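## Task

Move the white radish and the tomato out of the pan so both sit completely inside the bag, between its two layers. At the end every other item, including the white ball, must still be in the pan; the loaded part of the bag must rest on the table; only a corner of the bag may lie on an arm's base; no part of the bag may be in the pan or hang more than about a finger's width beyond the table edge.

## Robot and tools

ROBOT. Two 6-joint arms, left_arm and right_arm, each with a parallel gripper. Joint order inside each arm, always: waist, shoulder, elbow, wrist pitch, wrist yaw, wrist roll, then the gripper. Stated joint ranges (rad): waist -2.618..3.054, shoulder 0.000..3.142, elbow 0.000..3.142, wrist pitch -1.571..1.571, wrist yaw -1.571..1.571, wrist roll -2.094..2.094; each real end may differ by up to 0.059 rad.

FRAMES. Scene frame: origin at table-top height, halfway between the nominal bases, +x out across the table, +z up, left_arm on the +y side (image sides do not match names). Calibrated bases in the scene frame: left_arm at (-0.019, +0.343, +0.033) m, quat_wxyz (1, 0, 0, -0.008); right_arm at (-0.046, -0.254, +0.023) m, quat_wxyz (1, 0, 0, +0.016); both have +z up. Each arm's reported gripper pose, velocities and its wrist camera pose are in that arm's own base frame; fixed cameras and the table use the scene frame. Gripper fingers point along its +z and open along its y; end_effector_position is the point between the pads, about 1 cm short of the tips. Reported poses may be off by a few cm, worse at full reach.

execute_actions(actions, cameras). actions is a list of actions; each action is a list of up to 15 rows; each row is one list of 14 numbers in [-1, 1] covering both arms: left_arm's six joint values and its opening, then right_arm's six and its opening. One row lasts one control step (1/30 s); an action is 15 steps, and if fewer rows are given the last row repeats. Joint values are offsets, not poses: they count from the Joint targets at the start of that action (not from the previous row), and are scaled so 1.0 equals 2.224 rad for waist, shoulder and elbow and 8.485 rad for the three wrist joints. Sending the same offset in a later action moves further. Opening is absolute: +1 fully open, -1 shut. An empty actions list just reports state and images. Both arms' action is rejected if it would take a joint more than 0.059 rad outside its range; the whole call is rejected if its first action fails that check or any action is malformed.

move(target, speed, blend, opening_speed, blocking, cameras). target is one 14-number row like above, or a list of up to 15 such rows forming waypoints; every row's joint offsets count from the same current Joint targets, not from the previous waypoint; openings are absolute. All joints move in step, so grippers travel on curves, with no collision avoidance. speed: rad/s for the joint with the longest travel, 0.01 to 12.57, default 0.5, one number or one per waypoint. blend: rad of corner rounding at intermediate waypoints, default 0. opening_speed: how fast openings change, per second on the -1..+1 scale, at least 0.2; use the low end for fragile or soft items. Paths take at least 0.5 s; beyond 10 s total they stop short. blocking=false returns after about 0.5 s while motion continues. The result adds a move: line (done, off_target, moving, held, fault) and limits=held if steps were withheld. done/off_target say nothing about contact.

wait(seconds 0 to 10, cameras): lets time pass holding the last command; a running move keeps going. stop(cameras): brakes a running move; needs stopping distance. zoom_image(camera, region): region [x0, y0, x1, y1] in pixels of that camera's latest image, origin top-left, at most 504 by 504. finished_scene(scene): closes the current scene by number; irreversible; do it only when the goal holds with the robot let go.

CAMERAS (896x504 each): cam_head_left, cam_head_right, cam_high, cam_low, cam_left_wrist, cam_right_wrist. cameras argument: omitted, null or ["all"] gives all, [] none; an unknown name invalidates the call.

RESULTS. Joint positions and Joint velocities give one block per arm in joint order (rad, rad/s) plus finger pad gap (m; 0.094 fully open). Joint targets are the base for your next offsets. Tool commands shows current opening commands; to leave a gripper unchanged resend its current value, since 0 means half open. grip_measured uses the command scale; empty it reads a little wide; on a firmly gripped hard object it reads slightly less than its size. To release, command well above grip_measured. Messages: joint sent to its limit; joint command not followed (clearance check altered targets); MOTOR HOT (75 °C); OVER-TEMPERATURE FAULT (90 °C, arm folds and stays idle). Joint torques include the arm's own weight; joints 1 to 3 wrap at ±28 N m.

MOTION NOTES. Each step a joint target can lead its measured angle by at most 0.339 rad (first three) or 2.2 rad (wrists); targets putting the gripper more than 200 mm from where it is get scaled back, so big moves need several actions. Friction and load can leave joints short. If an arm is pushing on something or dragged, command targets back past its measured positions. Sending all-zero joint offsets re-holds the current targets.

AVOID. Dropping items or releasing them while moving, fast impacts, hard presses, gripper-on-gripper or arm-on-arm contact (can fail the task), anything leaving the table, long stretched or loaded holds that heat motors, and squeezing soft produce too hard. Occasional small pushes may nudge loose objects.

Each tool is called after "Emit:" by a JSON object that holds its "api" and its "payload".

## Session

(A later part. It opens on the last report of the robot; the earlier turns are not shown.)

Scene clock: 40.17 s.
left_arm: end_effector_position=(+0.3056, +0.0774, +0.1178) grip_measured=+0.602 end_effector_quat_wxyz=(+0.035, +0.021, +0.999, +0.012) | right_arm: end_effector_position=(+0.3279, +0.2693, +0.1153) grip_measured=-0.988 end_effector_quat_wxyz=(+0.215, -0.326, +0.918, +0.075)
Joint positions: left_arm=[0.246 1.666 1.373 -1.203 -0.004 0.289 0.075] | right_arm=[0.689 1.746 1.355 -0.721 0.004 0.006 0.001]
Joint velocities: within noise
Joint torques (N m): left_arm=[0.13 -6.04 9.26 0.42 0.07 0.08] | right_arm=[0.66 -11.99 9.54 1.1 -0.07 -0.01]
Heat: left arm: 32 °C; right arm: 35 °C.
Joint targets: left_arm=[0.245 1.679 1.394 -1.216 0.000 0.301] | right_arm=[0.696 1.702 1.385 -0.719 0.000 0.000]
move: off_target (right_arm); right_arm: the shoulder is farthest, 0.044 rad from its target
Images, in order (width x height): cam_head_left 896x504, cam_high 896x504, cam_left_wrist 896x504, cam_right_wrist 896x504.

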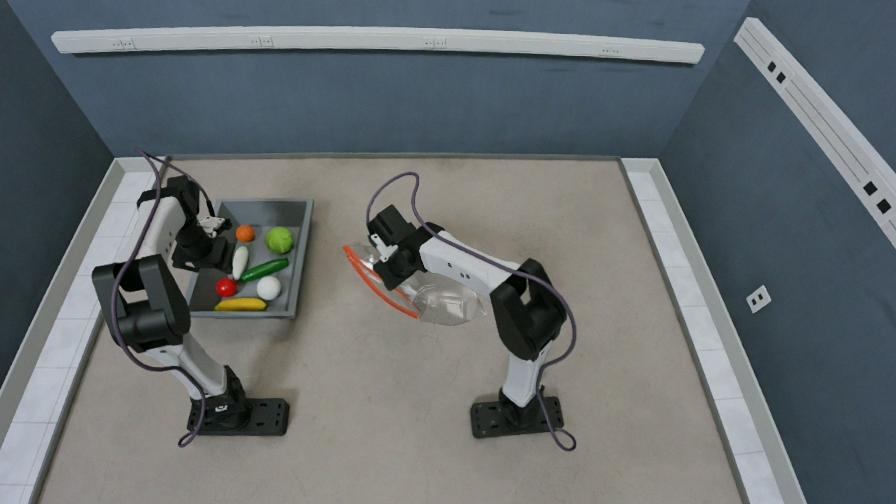

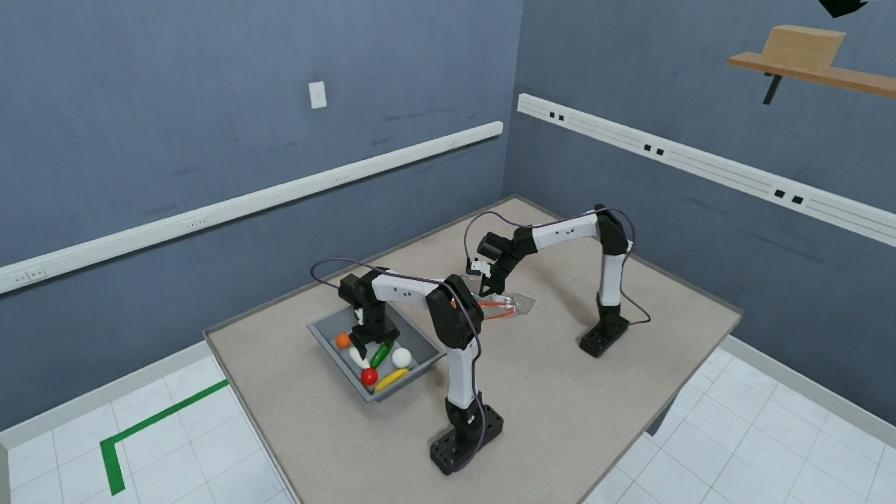

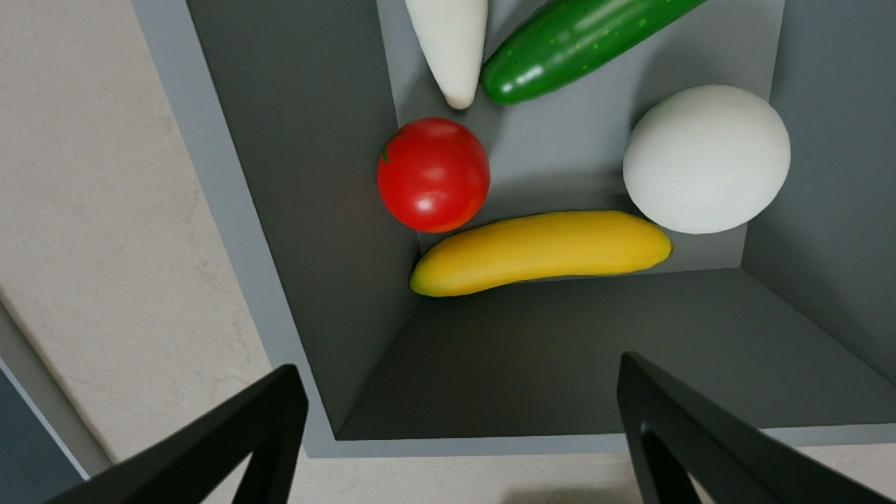

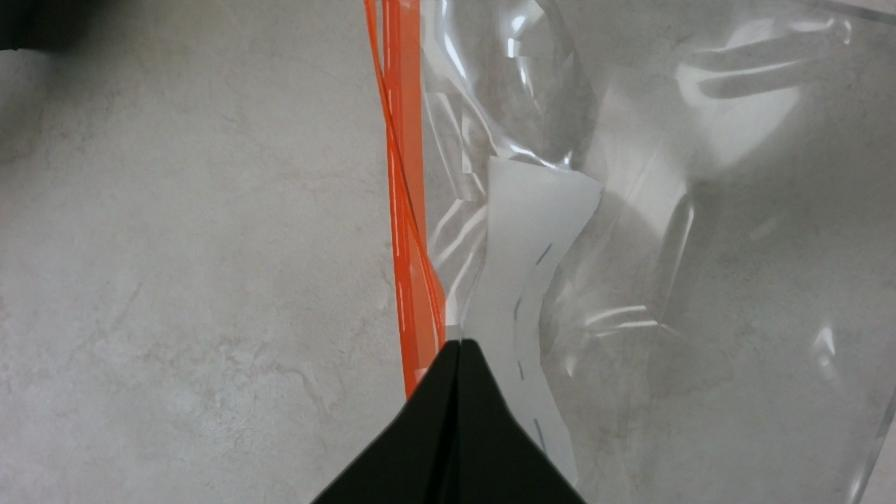

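Emit:
{"api": "move", "payload": {"target": [0.0121,0.0391,-0.0791,0.0305,0,0,0.6,0,0,0,0,0,0,-1], "speed": 0.3, "cameras": ["cam_left_wrist","cam_high"]}}

Emit:
{"api": "zoom_image", "payload": {"camera": "cam_high", "region": [290, 260, 450, 420]}}

Scene clock: 43.13 s.
left_arm: end_effector_position=(+0.3176, +0.0869, +0.0574) grip_measured=+0.602 end_effector_quat_wxyz=(+0.038, +0.012, +0.999, +0.013) | right_arm: end_effector_position=(+0.3279, +0.2693, +0.1153) grip_measured=-0.988 end_effector_quat_wxyz=(+0.215, -0.326, +0.918, +0.075)
Joint positions: left_arm=[0.265 1.752 1.228 -0.967 -0.004 0.289 0.075] | right_arm=[0.689 1.746 1.355 -0.721 0.004 0.006 0.001]
Joint velocities: within noise
Joint torques (N m): left_arm=[0.75 -6.61 5.97 0.7 0.07 0.06] | right_arm=[0.66 -12 9.55 1.1 -0.07 -0.01]
Heat: left arm: 32 °C; right arm: 35 °C.
Joint targets: left_arm=[0.271 1.766 1.218 -0.957 0.000 0.301] | right_arm=[0.696 1.702 1.385 -0.719 0.000 0.000]
move: off_target (right_arm); right_arm: the shoulder is farthest, 0.044 rad from its target
Images, in order (width x height): cam_high 896x504, cam_left_wrist 896x504.

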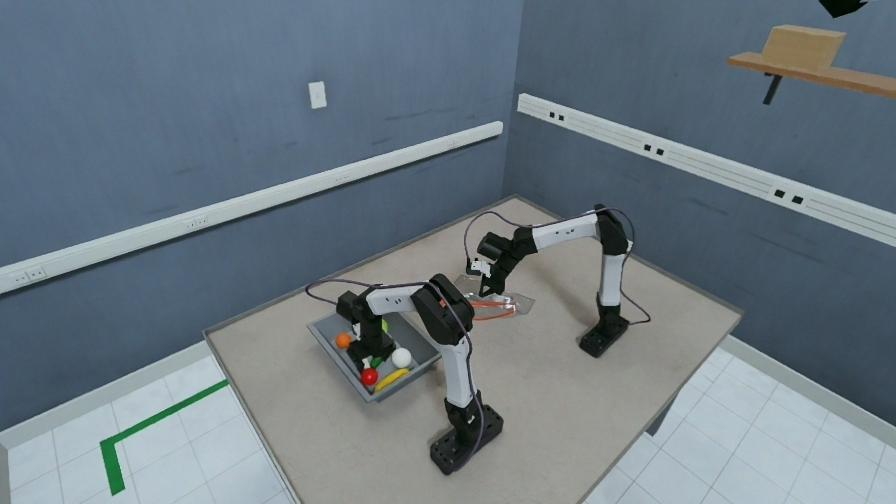

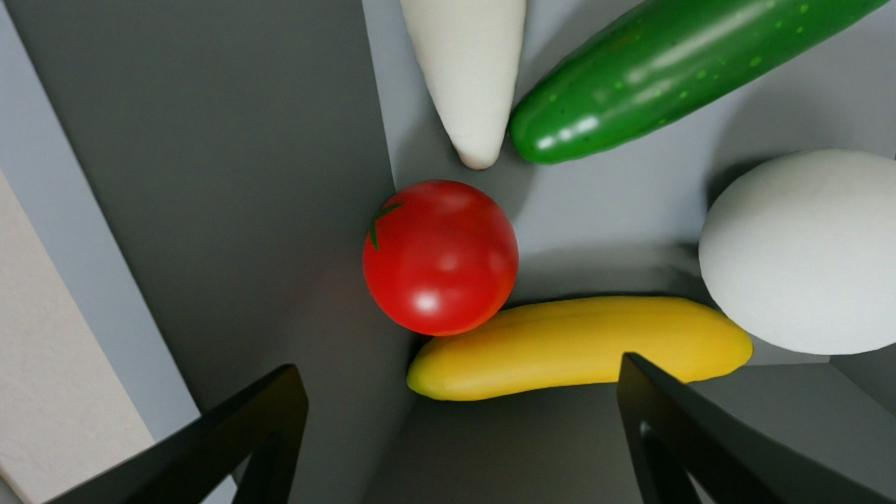

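Scaled by 3.150 from the camera's 896x504 image, which has a finer 1280x720 frame.

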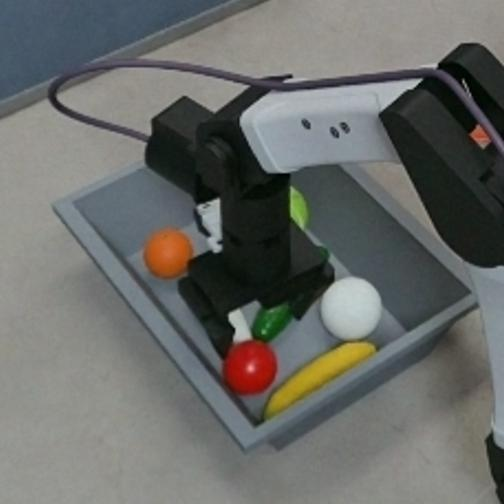

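Emit:
{"api": "move", "payload": {"target": [0.0036,0.018,-0.0517,0.0172,0,0,0.6,0,0,0,0,0,0,-1], "speed": 0.15, "cameras": ["cam_left_wrist","cam_high"]}}

Emit:
{"api": "zoom_image", "payload": {"camera": "cam_high", "region": [290, 260, 450, 420]}}

Scene clock: 46.17 s.
left_arm: end_effector_position=(+0.3107, +0.0876, +0.0194) grip_measured=+0.602 end_effector_quat_wxyz=(+0.032, +0.008, +0.999, +0.011) | right_arm: end_effector_position=(+0.3279, +0.2693, +0.1153) grip_measured=-0.988 end_effector_quat_wxyz=(+0.215, -0.326, +0.918, +0.075)
Joint positions: left_arm=[0.273 1.79 1.114 -0.827 -0.004 0.289 0.075] | right_arm=[0.689 1.746 1.355 -0.721 0.004 0.006 0.001]
Joint velocities: within noise
Joint torques (N m): left_arm=[0.72 -6.43 5.44 0.74 0.08 0.07] | right_arm=[0.66 -12 9.54 1.09 -0.07 -0.01]
Heat: left arm: 32 °C; right arm: 36 °C.
Joint targets: left_arm=[0.279 1.806 1.104 -0.811 0.000 0.301] | right_arm=[0.696 1.702 1.385 -0.719 0.000 0.000]
move: off_target (right_arm); right_arm: the shoulder is farthest, 0.044 rad from its target
Images, in order (width x height): cam_high 896x504, cam_left_wrist 896x504.

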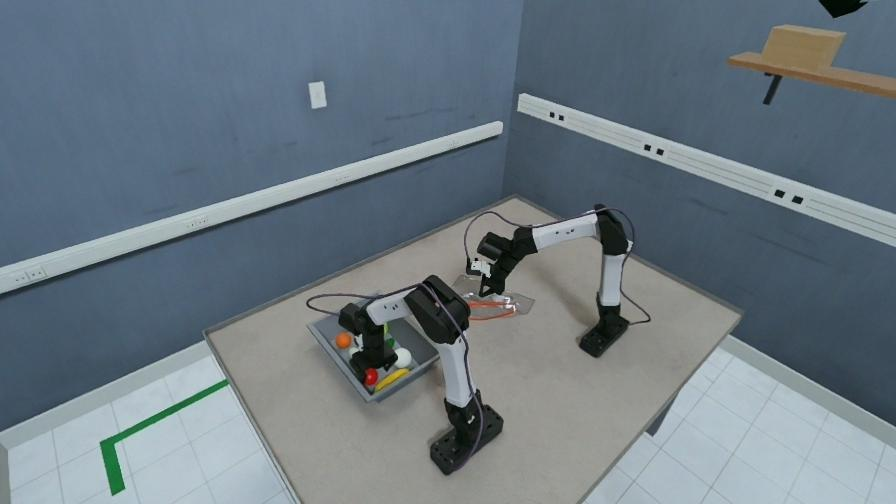

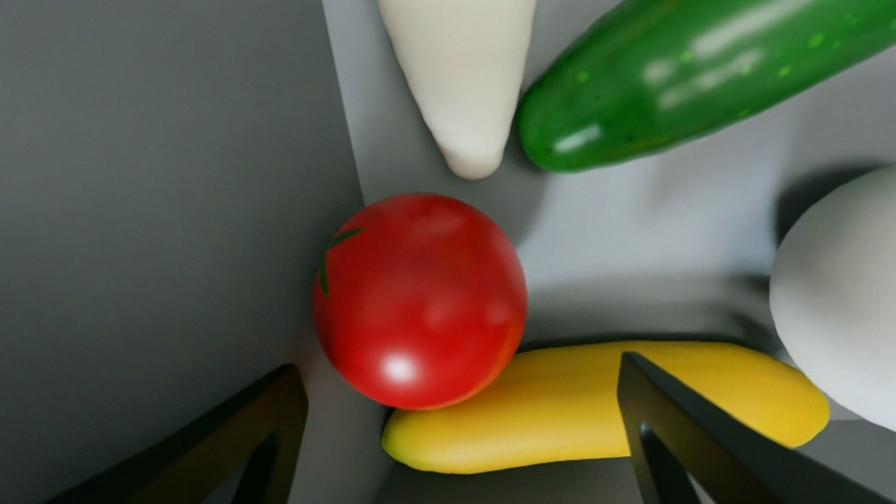

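Scaled by 3.150 from the camera's 896x504 image, which has a finer 1280x720 frame.

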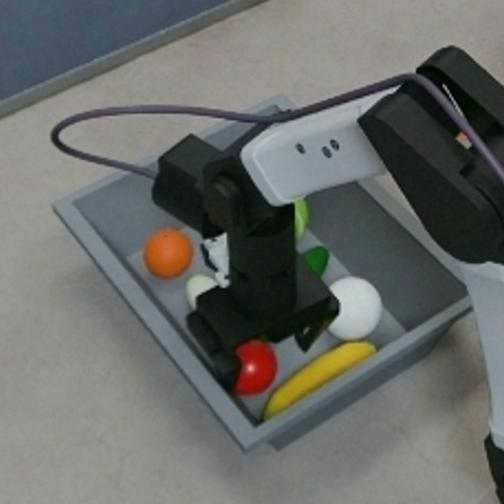

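Emit:
{"api": "move", "payload": {"target": [-0.0264,0,0,0,0,0,0.6,0,0,0,0,0,0,-1], "speed": 0.1, "cameras": ["cam_left_wrist"]}}

Scene clock: 47.73 s.
left_arm: end_effector_position=(+0.3158, +0.0733, +0.0195) grip_measured=+0.602 end_effector_quat_wxyz=(+0.035, +0.032, +0.999, +0.011) | right_arm: end_effector_position=(+0.3279, +0.2693, +0.1153) grip_measured=-0.988 end_effector_quat_wxyz=(+0.215, -0.326, +0.918, +0.075)
Joint positions: left_arm=[0.226 1.79 1.114 -0.821 -0.004 0.289 0.075] | right_arm=[0.689 1.746 1.355 -0.721 0.004 0.006 0.001]
Joint velocities: within noise
Joint torques (N m): left_arm=[-0.17 -6.45 5.52 0.68 0.07 0.07] | right_arm=[0.66 -11.99 9.57 1.1 -0.07 -0.01]
Heat: left arm: 31 °C; right arm: 36 °C.
Joint targets: left_arm=[0.221 1.806 1.104 -0.811 0.000 0.301] | right_arm=[0.696 1.702 1.385 -0.719 0.000 0.000]
move: off_target (right_arm); right_arm: the shoulder is farthest, 0.044 rad from its target
Images, in order (width x height): cam_left_wrist 896x504.

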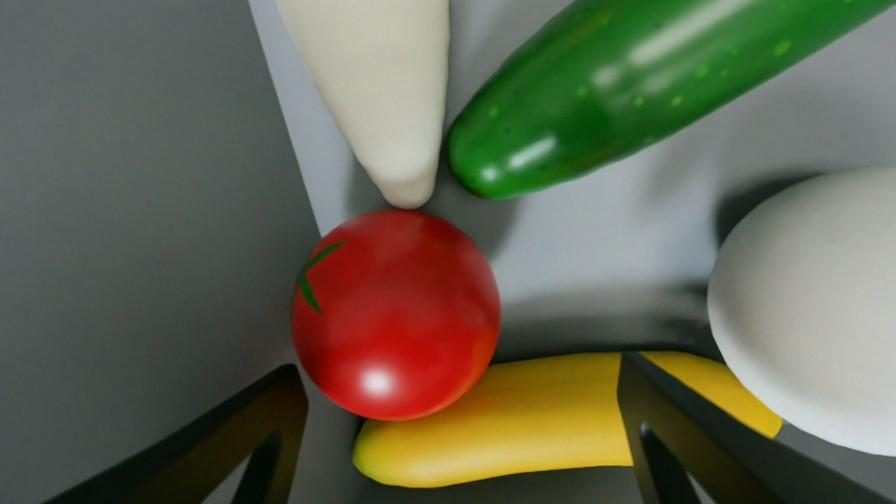

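Emit:
{"api": "move", "payload": {"target": [-0.03,0,0,0,0,0,0.6,0,0,0,0,0,0,-1], "speed": 0.1, "cameras": ["cam_left_wrist"]}}

Scene clock: 49.07 s.
left_arm: end_effector_position=(+0.3203, +0.0523, +0.0195) grip_measured=+0.602 end_effector_quat_wxyz=(+0.036, +0.065, +0.997, +0.010) | right_arm: end_effector_position=(+0.3279, +0.2693, +0.1153) grip_measured=-0.988 end_effector_quat_wxyz=(+0.215, -0.326, +0.918, +0.075)
Joint positions: left_arm=[0.16 1.79 1.114 -0.82 -0.004 0.289 0.075] | right_arm=[0.689 1.746 1.355 -0.721 0.004 0.006 0.001]
Joint velocities: within noise
Joint torques (N m): left_arm=[-0.24 -6.46 5.52 0.67 0.06 0.06] | right_arm=[0.66 -12.01 9.55 1.09 -0.07 -0.01]
Heat: left arm: 31 °C; right arm: 36 °C.
Joint targets: left_arm=[0.154 1.806 1.104 -0.811 0.000 0.301] | right_arm=[0.696 1.702 1.385 -0.719 0.000 0.000]
move: off_target (right_arm); right_arm: the shoulder is farthest, 0.044 rad from its target
Images, in order (width x height): cam_left_wrist 896x504.

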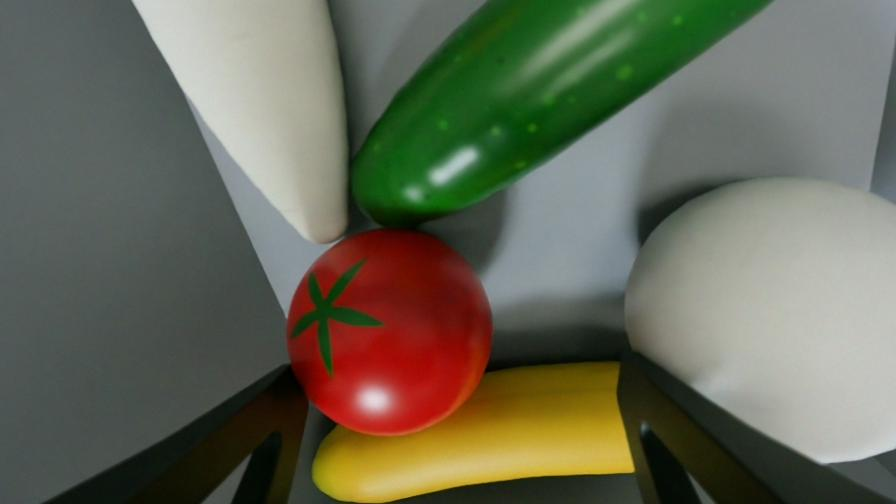

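Emit:
{"api": "move", "payload": {"target": [[0.0328,0,0,0,0,0,0.45,0,0,0,0,0,0,-1],[0.0328,0.0198,-0.0184,0.0097,0,0,0.45,0,0,0,0,0,0,-1]], "speed": 0.12, "cameras": ["cam_left_wrist","cam_high"]}}

Emit:
{"api": "zoom_image", "payload": {"camera": "cam_high", "region": [290, 260, 450, 420]}}

Scene clock: 59.13 s.
left_arm: end_effector_position=(+0.3168, +0.0723, -0.0022) grip_measured=+0.452 end_effector_quat_wxyz=(+0.034, +0.033, +0.999, +0.011) | right_arm: end_effector_position=(+0.3279, +0.2693, +0.1153) grip_measured=-0.988 end_effector_quat_wxyz=(+0.215, -0.326, +0.918, +0.075)
Joint positions: left_arm=[0.222 1.833 1.073 -0.739 -0.004 0.289 0.068] | right_arm=[0.689 1.746 1.355 -0.721 0.004 0.006 0.001]
Joint velocities: within noise
Joint torques (N m): left_arm=[0.57 -6.57 5.23 0.7 0.07 0.07] | right_arm=[0.68 -12 9.52 1.1 -0.06 -0.01]
Heat: left arm: 31 °C; right arm: 37 °C.
Joint targets: left_arm=[0.227 1.850 1.063 -0.729 0.000 0.301] | right_arm=[0.696 1.702 1.385 -0.719 0.000 0.000]
move: off_target (right_arm); right_arm: the shoulder is farthest, 0.044 rad from its target
Images, in order (width x height): cam_high 896x504, cam_left_wrist 896x504.

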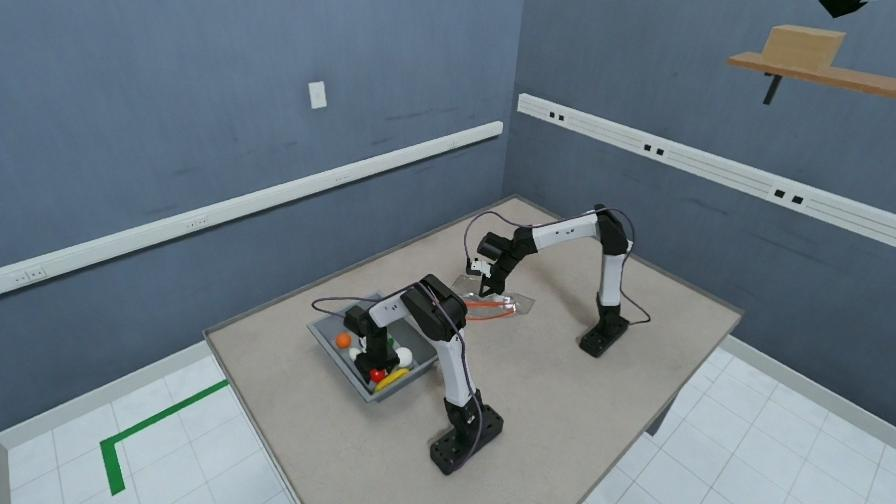

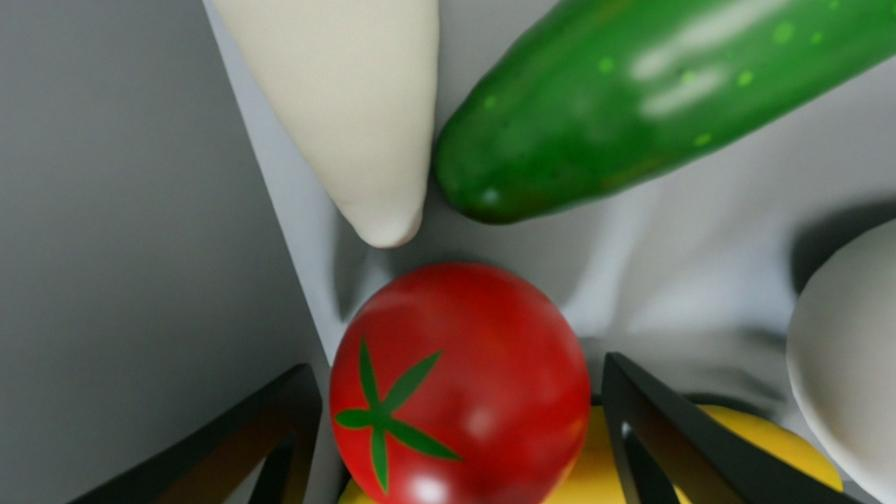

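Scaled by 3.150 from the camera's 896x504 image, which has a finer 1280x720 frame.

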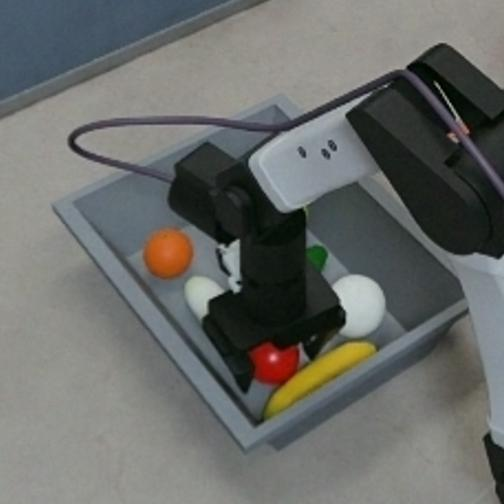

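Emit:
{"api": "move", "payload": {"target": [0,0,0,0,0,0,0.05,0,0,0,0,0,0,-1], "opening_speed": 0.2, "cameras": ["cam_left_wrist"]}}

Scene clock: 61.63 s.
left_arm: end_effector_position=(+0.3170, +0.0723, -0.0022) grip_measured=+0.054 end_effector_quat_wxyz=(+0.034, +0.033, +0.999, +0.011) | right_arm: end_effector_position=(+0.3279, +0.2693, +0.1153) grip_measured=-0.988 end_effector_quat_wxyz=(+0.215, -0.326, +0.918, +0.075)
Joint positions: left_arm=[0.222 1.833 1.073 -0.738 -0.004 0.289 0.049] | right_arm=[0.689 1.746 1.355 -0.721 0.004 0.006 0.001]
Joint velocities: within noise
Joint torques (N m): left_arm=[0.58 -6.6 5.23 0.68 0.06 0.07] | right_arm=[0.66 -12 9.52 1.09 -0.07 -0.01]
Heat: left arm: 30 °C; right arm: 38 °C.
Joint targets: left_arm=[0.227 1.850 1.063 -0.729 0.000 0.301] | right_arm=[0.696 1.702 1.385 -0.719 0.000 0.000]
move: off_target (right_arm); right_arm: the shoulder is farthest, 0.044 rad from its target
Images, in order (width x height): cam_left_wrist 896x504.

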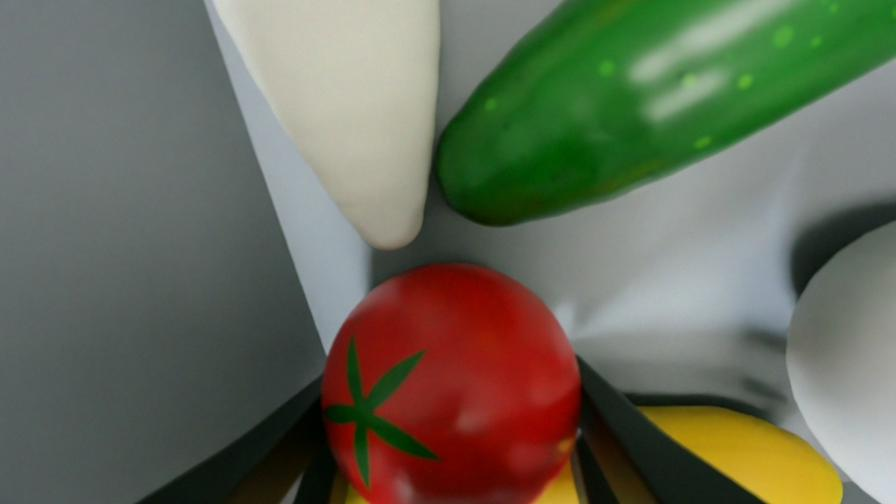

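Emit:
{"api": "move", "payload": {"target": [[0,-0.0719,0.1583,-0.0589,0,0,-0.1,0,0,0,0,0,0,-1],[-0.3808,-0.4771,-0.2905,0.0709,0,-0.0355,-0.1,0,0,0,0,0,0,-1]], "speed": [0.3,0.5]}}

Emit:
{"api": "zoom_image", "payload": {"camera": "cam_head_left", "region": [300, 220, 500, 360]}}

Scene clock: 67.37 s.
left_arm: end_effector_position=(+0.2463, -0.1730, +0.1512) grip_measured=-0.054 end_effector_quat_wxyz=(+0.486, +0.265, +0.819, -0.149) | right_arm: end_effector_position=(+0.3279, +0.2693, +0.1153) grip_measured=-0.988 end_effector_quat_wxyz=(+0.215, -0.326, +0.918, +0.075)
Joint positions: left_arm=[-0.614 0.797 0.428 -0.135 -0.003 0.013 0.044] | right_arm=[0.689 1.746 1.355 -0.721 0.004 0.006 0.001]
Joint velocities: within noise
Joint torques (N m): left_arm=[-0.25 -1.81 7.42 2.39 0.03 -0.15] | right_arm=[0.66 -11.99 9.54 1.09 -0.07 -0.02]
Heat: left arm: 31 °C; right arm: 38 °C.
Joint targets: left_arm=[-0.620 0.789 0.416 -0.127 0.000 0.000] | right_arm=[0.696 1.702 1.385 -0.719 0.000 0.000]
move: off_target (right_arm); right_arm: the shoulder is farthest, 0.044 rad from its target

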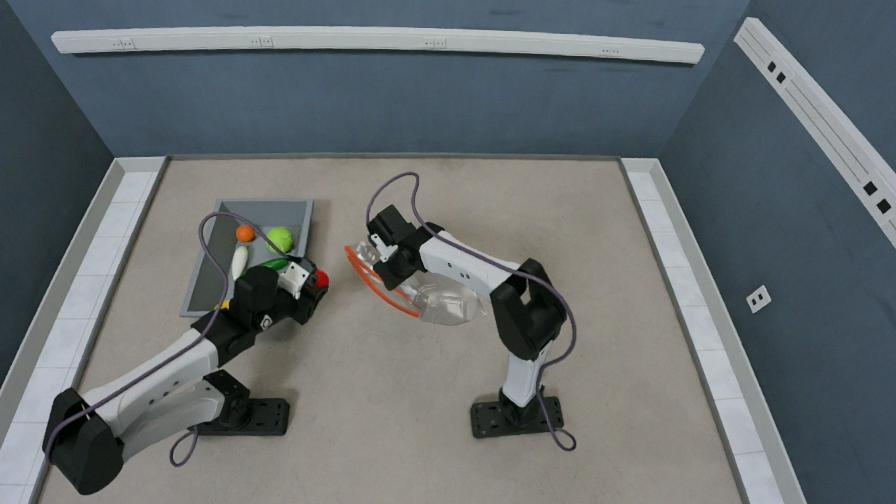

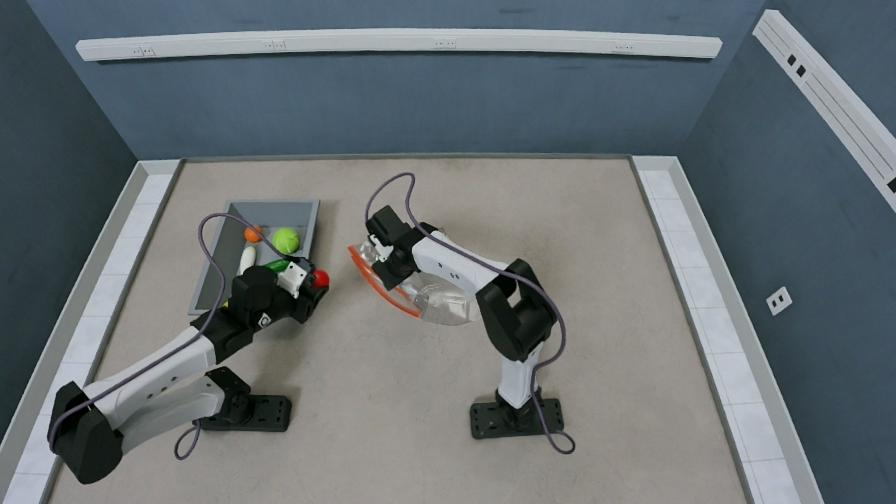

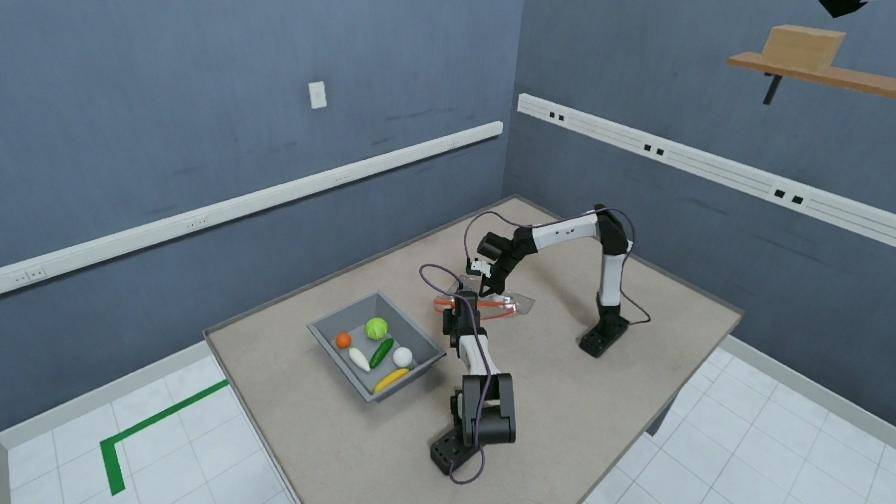

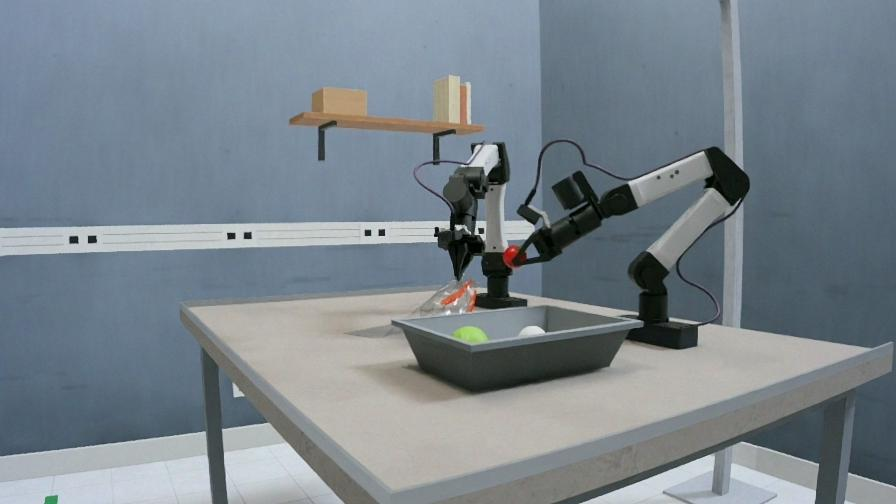

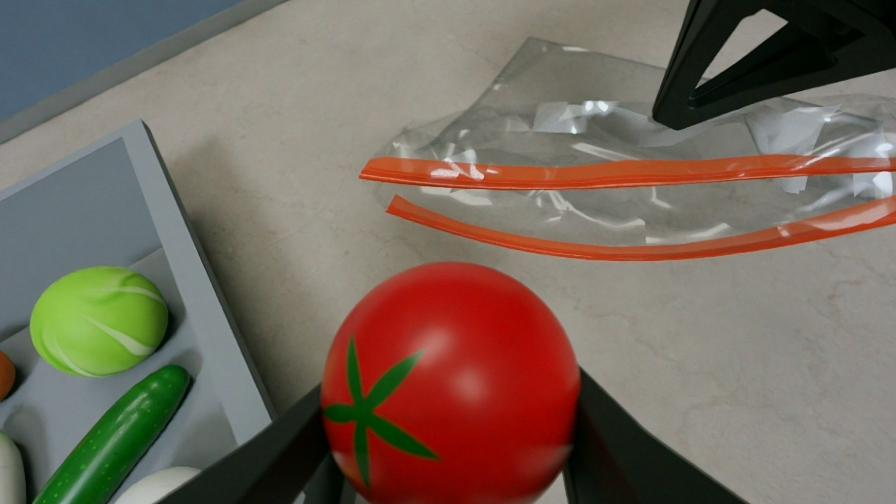

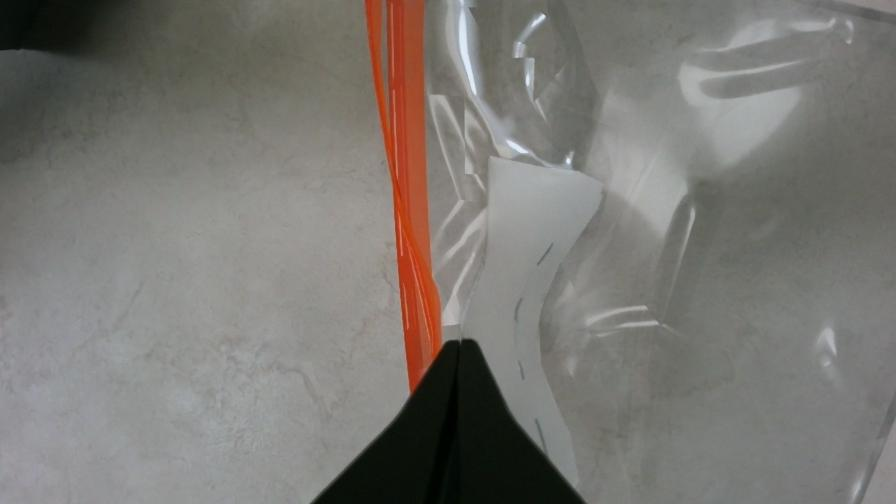

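Scaled by 2.520 from the camera's 896x504 image, which has a finer 1280x720 frame.

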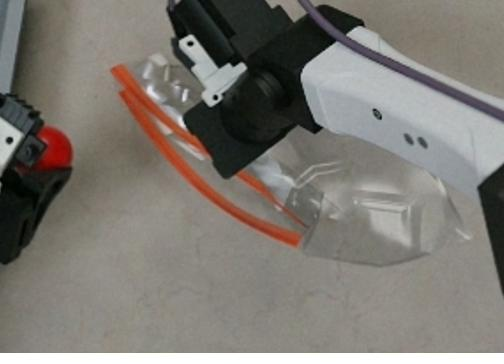

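Emit:
{"api": "zoom_image", "payload": {"camera": "cam_low", "region": [390, 230, 530, 350]}}

Emit:
{"api": "zoom_image", "payload": {"camera": "cam_left_wrist", "region": [340, 20, 896, 290]}}

Scaled by 3.600 from the camera's 896x504 image, which has a finer 1280x720 frame.

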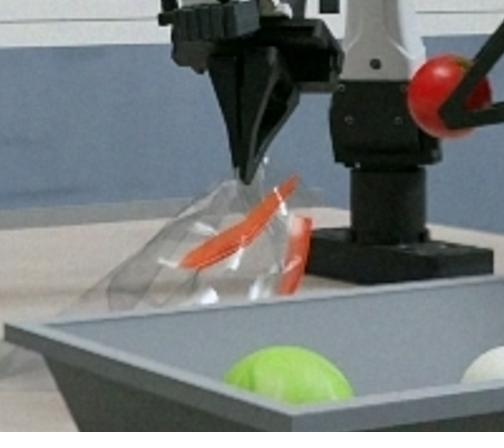

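Region (340, 20, 896, 290) is 556x270 pixels. A region can be at most 504 by 504 pixels.

Emit:
{"api": "move", "payload": {"target": [-0.0809,0.4478,-0.1129,0.1646,0,0,-0.1,0,0,0,0,0,0,-1], "speed": 0.4, "cameras": ["cam_left_wrist","cam_high","cam_low","cam_head_left"]}}

Emit:
{"api": "zoom_image", "payload": {"camera": "cam_low", "region": [390, 230, 530, 350]}}

Emit:
{"api": "zoom_image", "payload": {"camera": "cam_head_left", "region": [300, 220, 500, 360]}}

Scene clock: 72.97 s.
left_arm: end_effector_position=(+0.2512, -0.2544, +0.0436) grip_measured=-0.054 end_effector_quat_wxyz=(+0.535, +0.319, +0.751, -0.219) | right_arm: end_effector_position=(+0.3279, +0.2693, +0.1153) grip_measured=-0.988 end_effector_quat_wxyz=(+0.215, -0.326, +0.918, +0.075)
Joint positions: left_arm=[-0.793 1.773 0.172 1.261 -0.003 0.012 0.044] | right_arm=[0.689 1.746 1.355 -0.721 0.004 0.006 0.001]
Joint velocities: within noise
Joint torques (N m): left_arm=[-0.32 -4.07 2.78 2.51 0.04 -0.16] | right_arm=[0.66 -12 9.54 1.09 -0.07 -0.01]
Heat: left arm: 31 °C; right arm: 39 °C.
Joint targets: left_arm=[-0.800 1.785 0.165 1.269 0.000 0.000] | right_arm=[0.696 1.702 1.385 -0.719 0.000 0.000]
move: off_target (right_arm); right_arm: the shoulder is farthest, 0.044 rad from its target
Images, in order (width x height): cam_head_left 896x504, cam_high 896x504, cam_low 896x504, cam_left_wrist 896x504.

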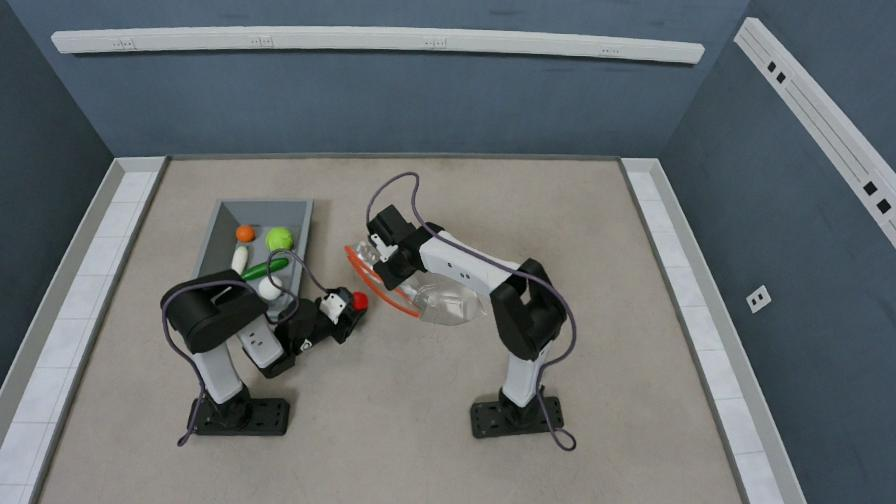

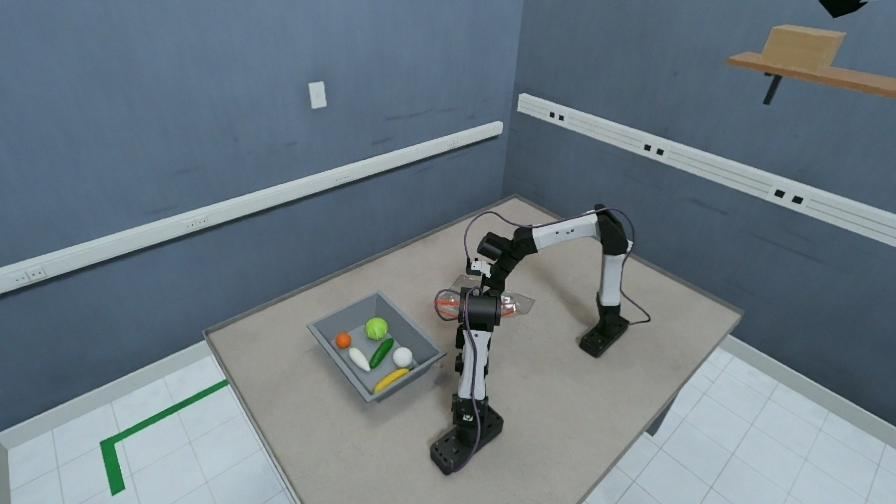

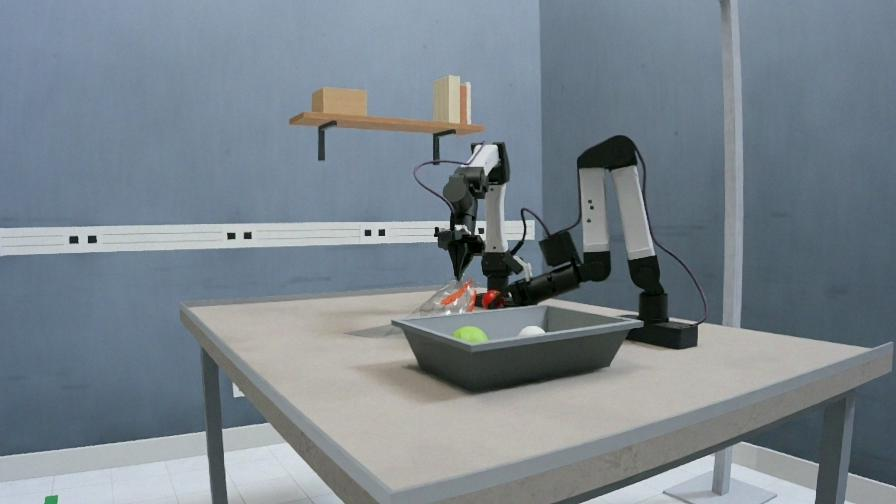

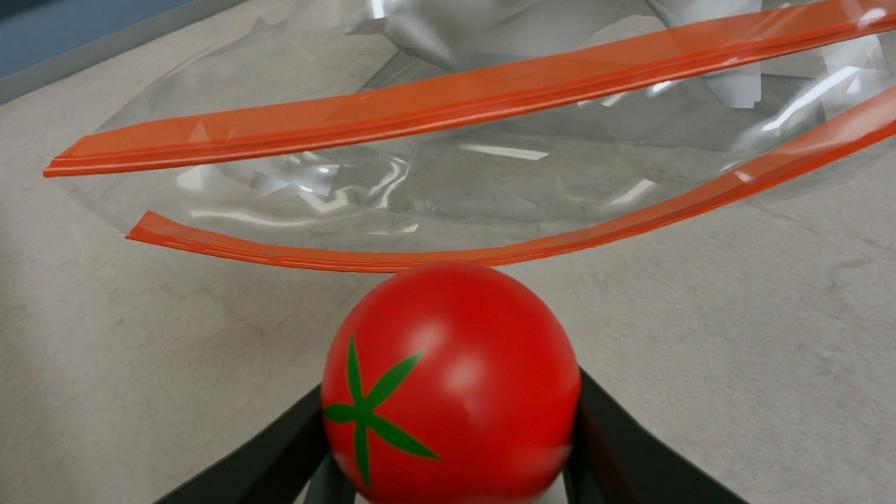

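Scaled by 3.600 from the camera's 896x504 image, which has a finer 1280x720 frame.

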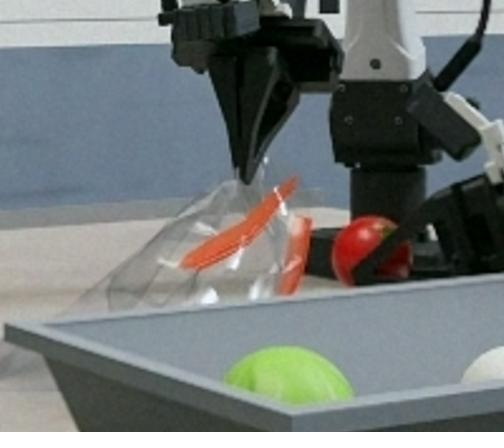

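Scaled by 2.520 from the camera's 896x504 image, which has a finer 1280x720 frame.

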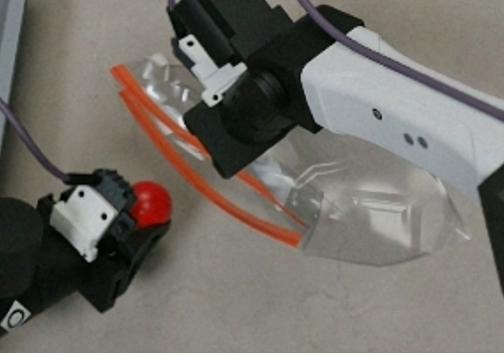

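Emit:
{"api": "move", "payload": {"target": [[0,-0.1228,0.0328,-0.0466,0,0,-0.1,0,0,0,0,0,0,-1],[0,-0.02,0.1668,-0.0606,0,0,-0.1,0,0,0,0,0,0,-1]], "speed": 0.2, "cameras": ["cam_left_wrist","cam_low","cam_head_left","cam_right_wrist"]}}

Emit:
{"api": "zoom_image", "payload": {"camera": "cam_low", "region": [390, 230, 530, 350]}}

Emit:
{"api": "zoom_image", "payload": {"camera": "cam_head_left", "region": [300, 220, 500, 360]}}

Scene clock: 77.73 s.
left_arm: end_effector_position=(+0.2996, -0.3036, +0.0627) grip_measured=-0.054 end_effector_quat_wxyz=(+0.497, +0.330, +0.776, -0.203) | right_arm: end_effector_position=(+0.3279, +0.2693, +0.1153) grip_measured=-0.988 end_effector_quat_wxyz=(+0.215, -0.326, +0.918, +0.075)
Joint positions: left_arm=[-0.793 1.725 0.518 0.77 -0.003 0.012 0.044] | right_arm=[0.689 1.746 1.355 -0.721 0.004 0.006 0.001]
Joint velocities: within noise
Joint torques (N m): left_arm=[-0.27 -5.37 7.66 2.2 0.03 -0.16] | right_arm=[0.65 -12.01 9.55 1.09 -0.07 -0.02]
Heat: left arm: 32 °C; right arm: 40 °C.
Joint targets: left_arm=[-0.800 1.740 0.536 0.755 0.000 0.000] | right_arm=[0.696 1.702 1.385 -0.719 0.000 0.000]
move: off_target (right_arm); right_arm: the shoulder is farthest, 0.044 rad from its target
Images, in order (width x height): cam_head_left 896x504, cam_low 896x504, cam_left_wrist 896x504, cam_right_wrist 896x504.

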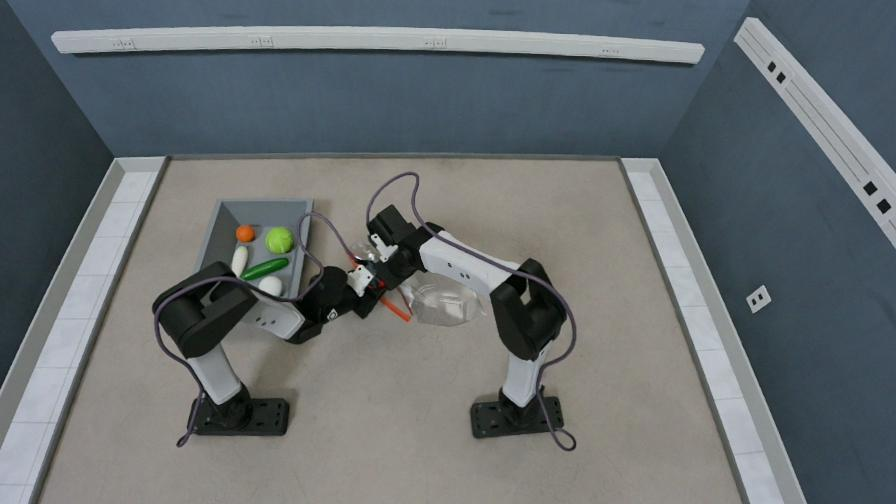

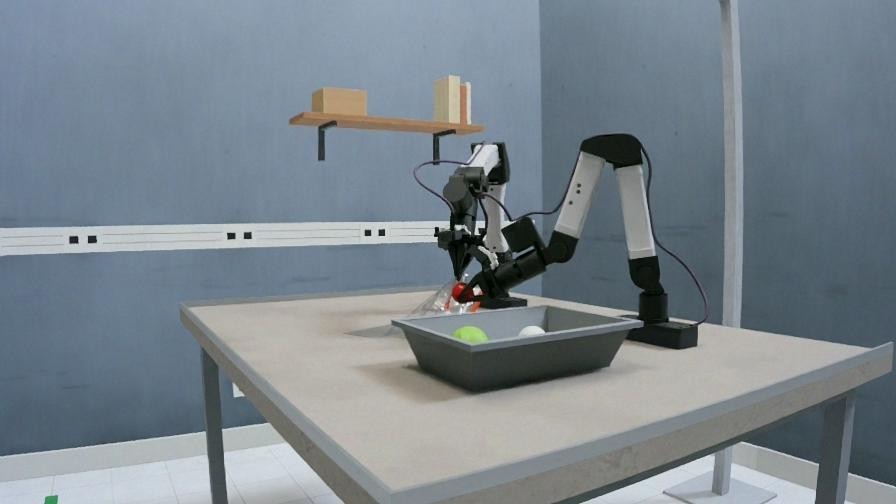

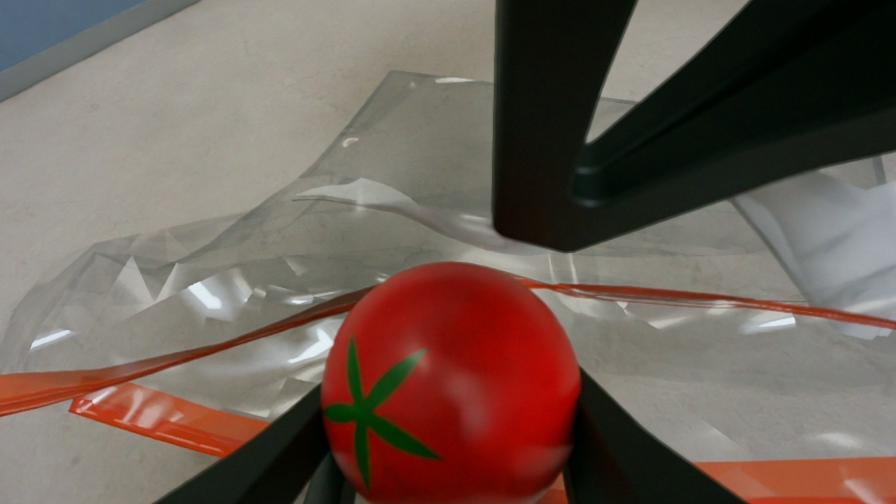

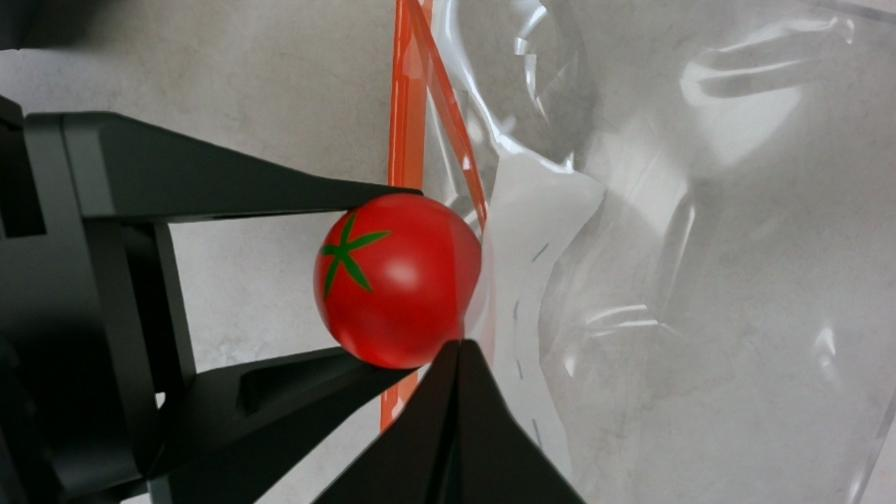

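Scaled by 3.600 from the camera's 896x504 image, which has a finer 1280x720 frame.

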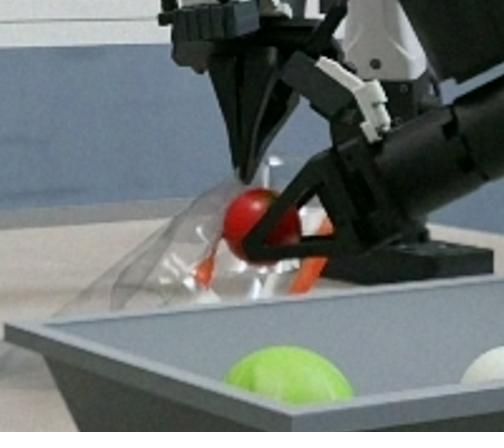

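Scaled by 2.520 from the camera's 896x504 image, which has a finer 1280x720 frame.

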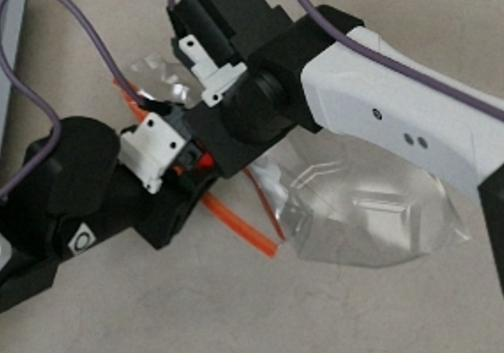

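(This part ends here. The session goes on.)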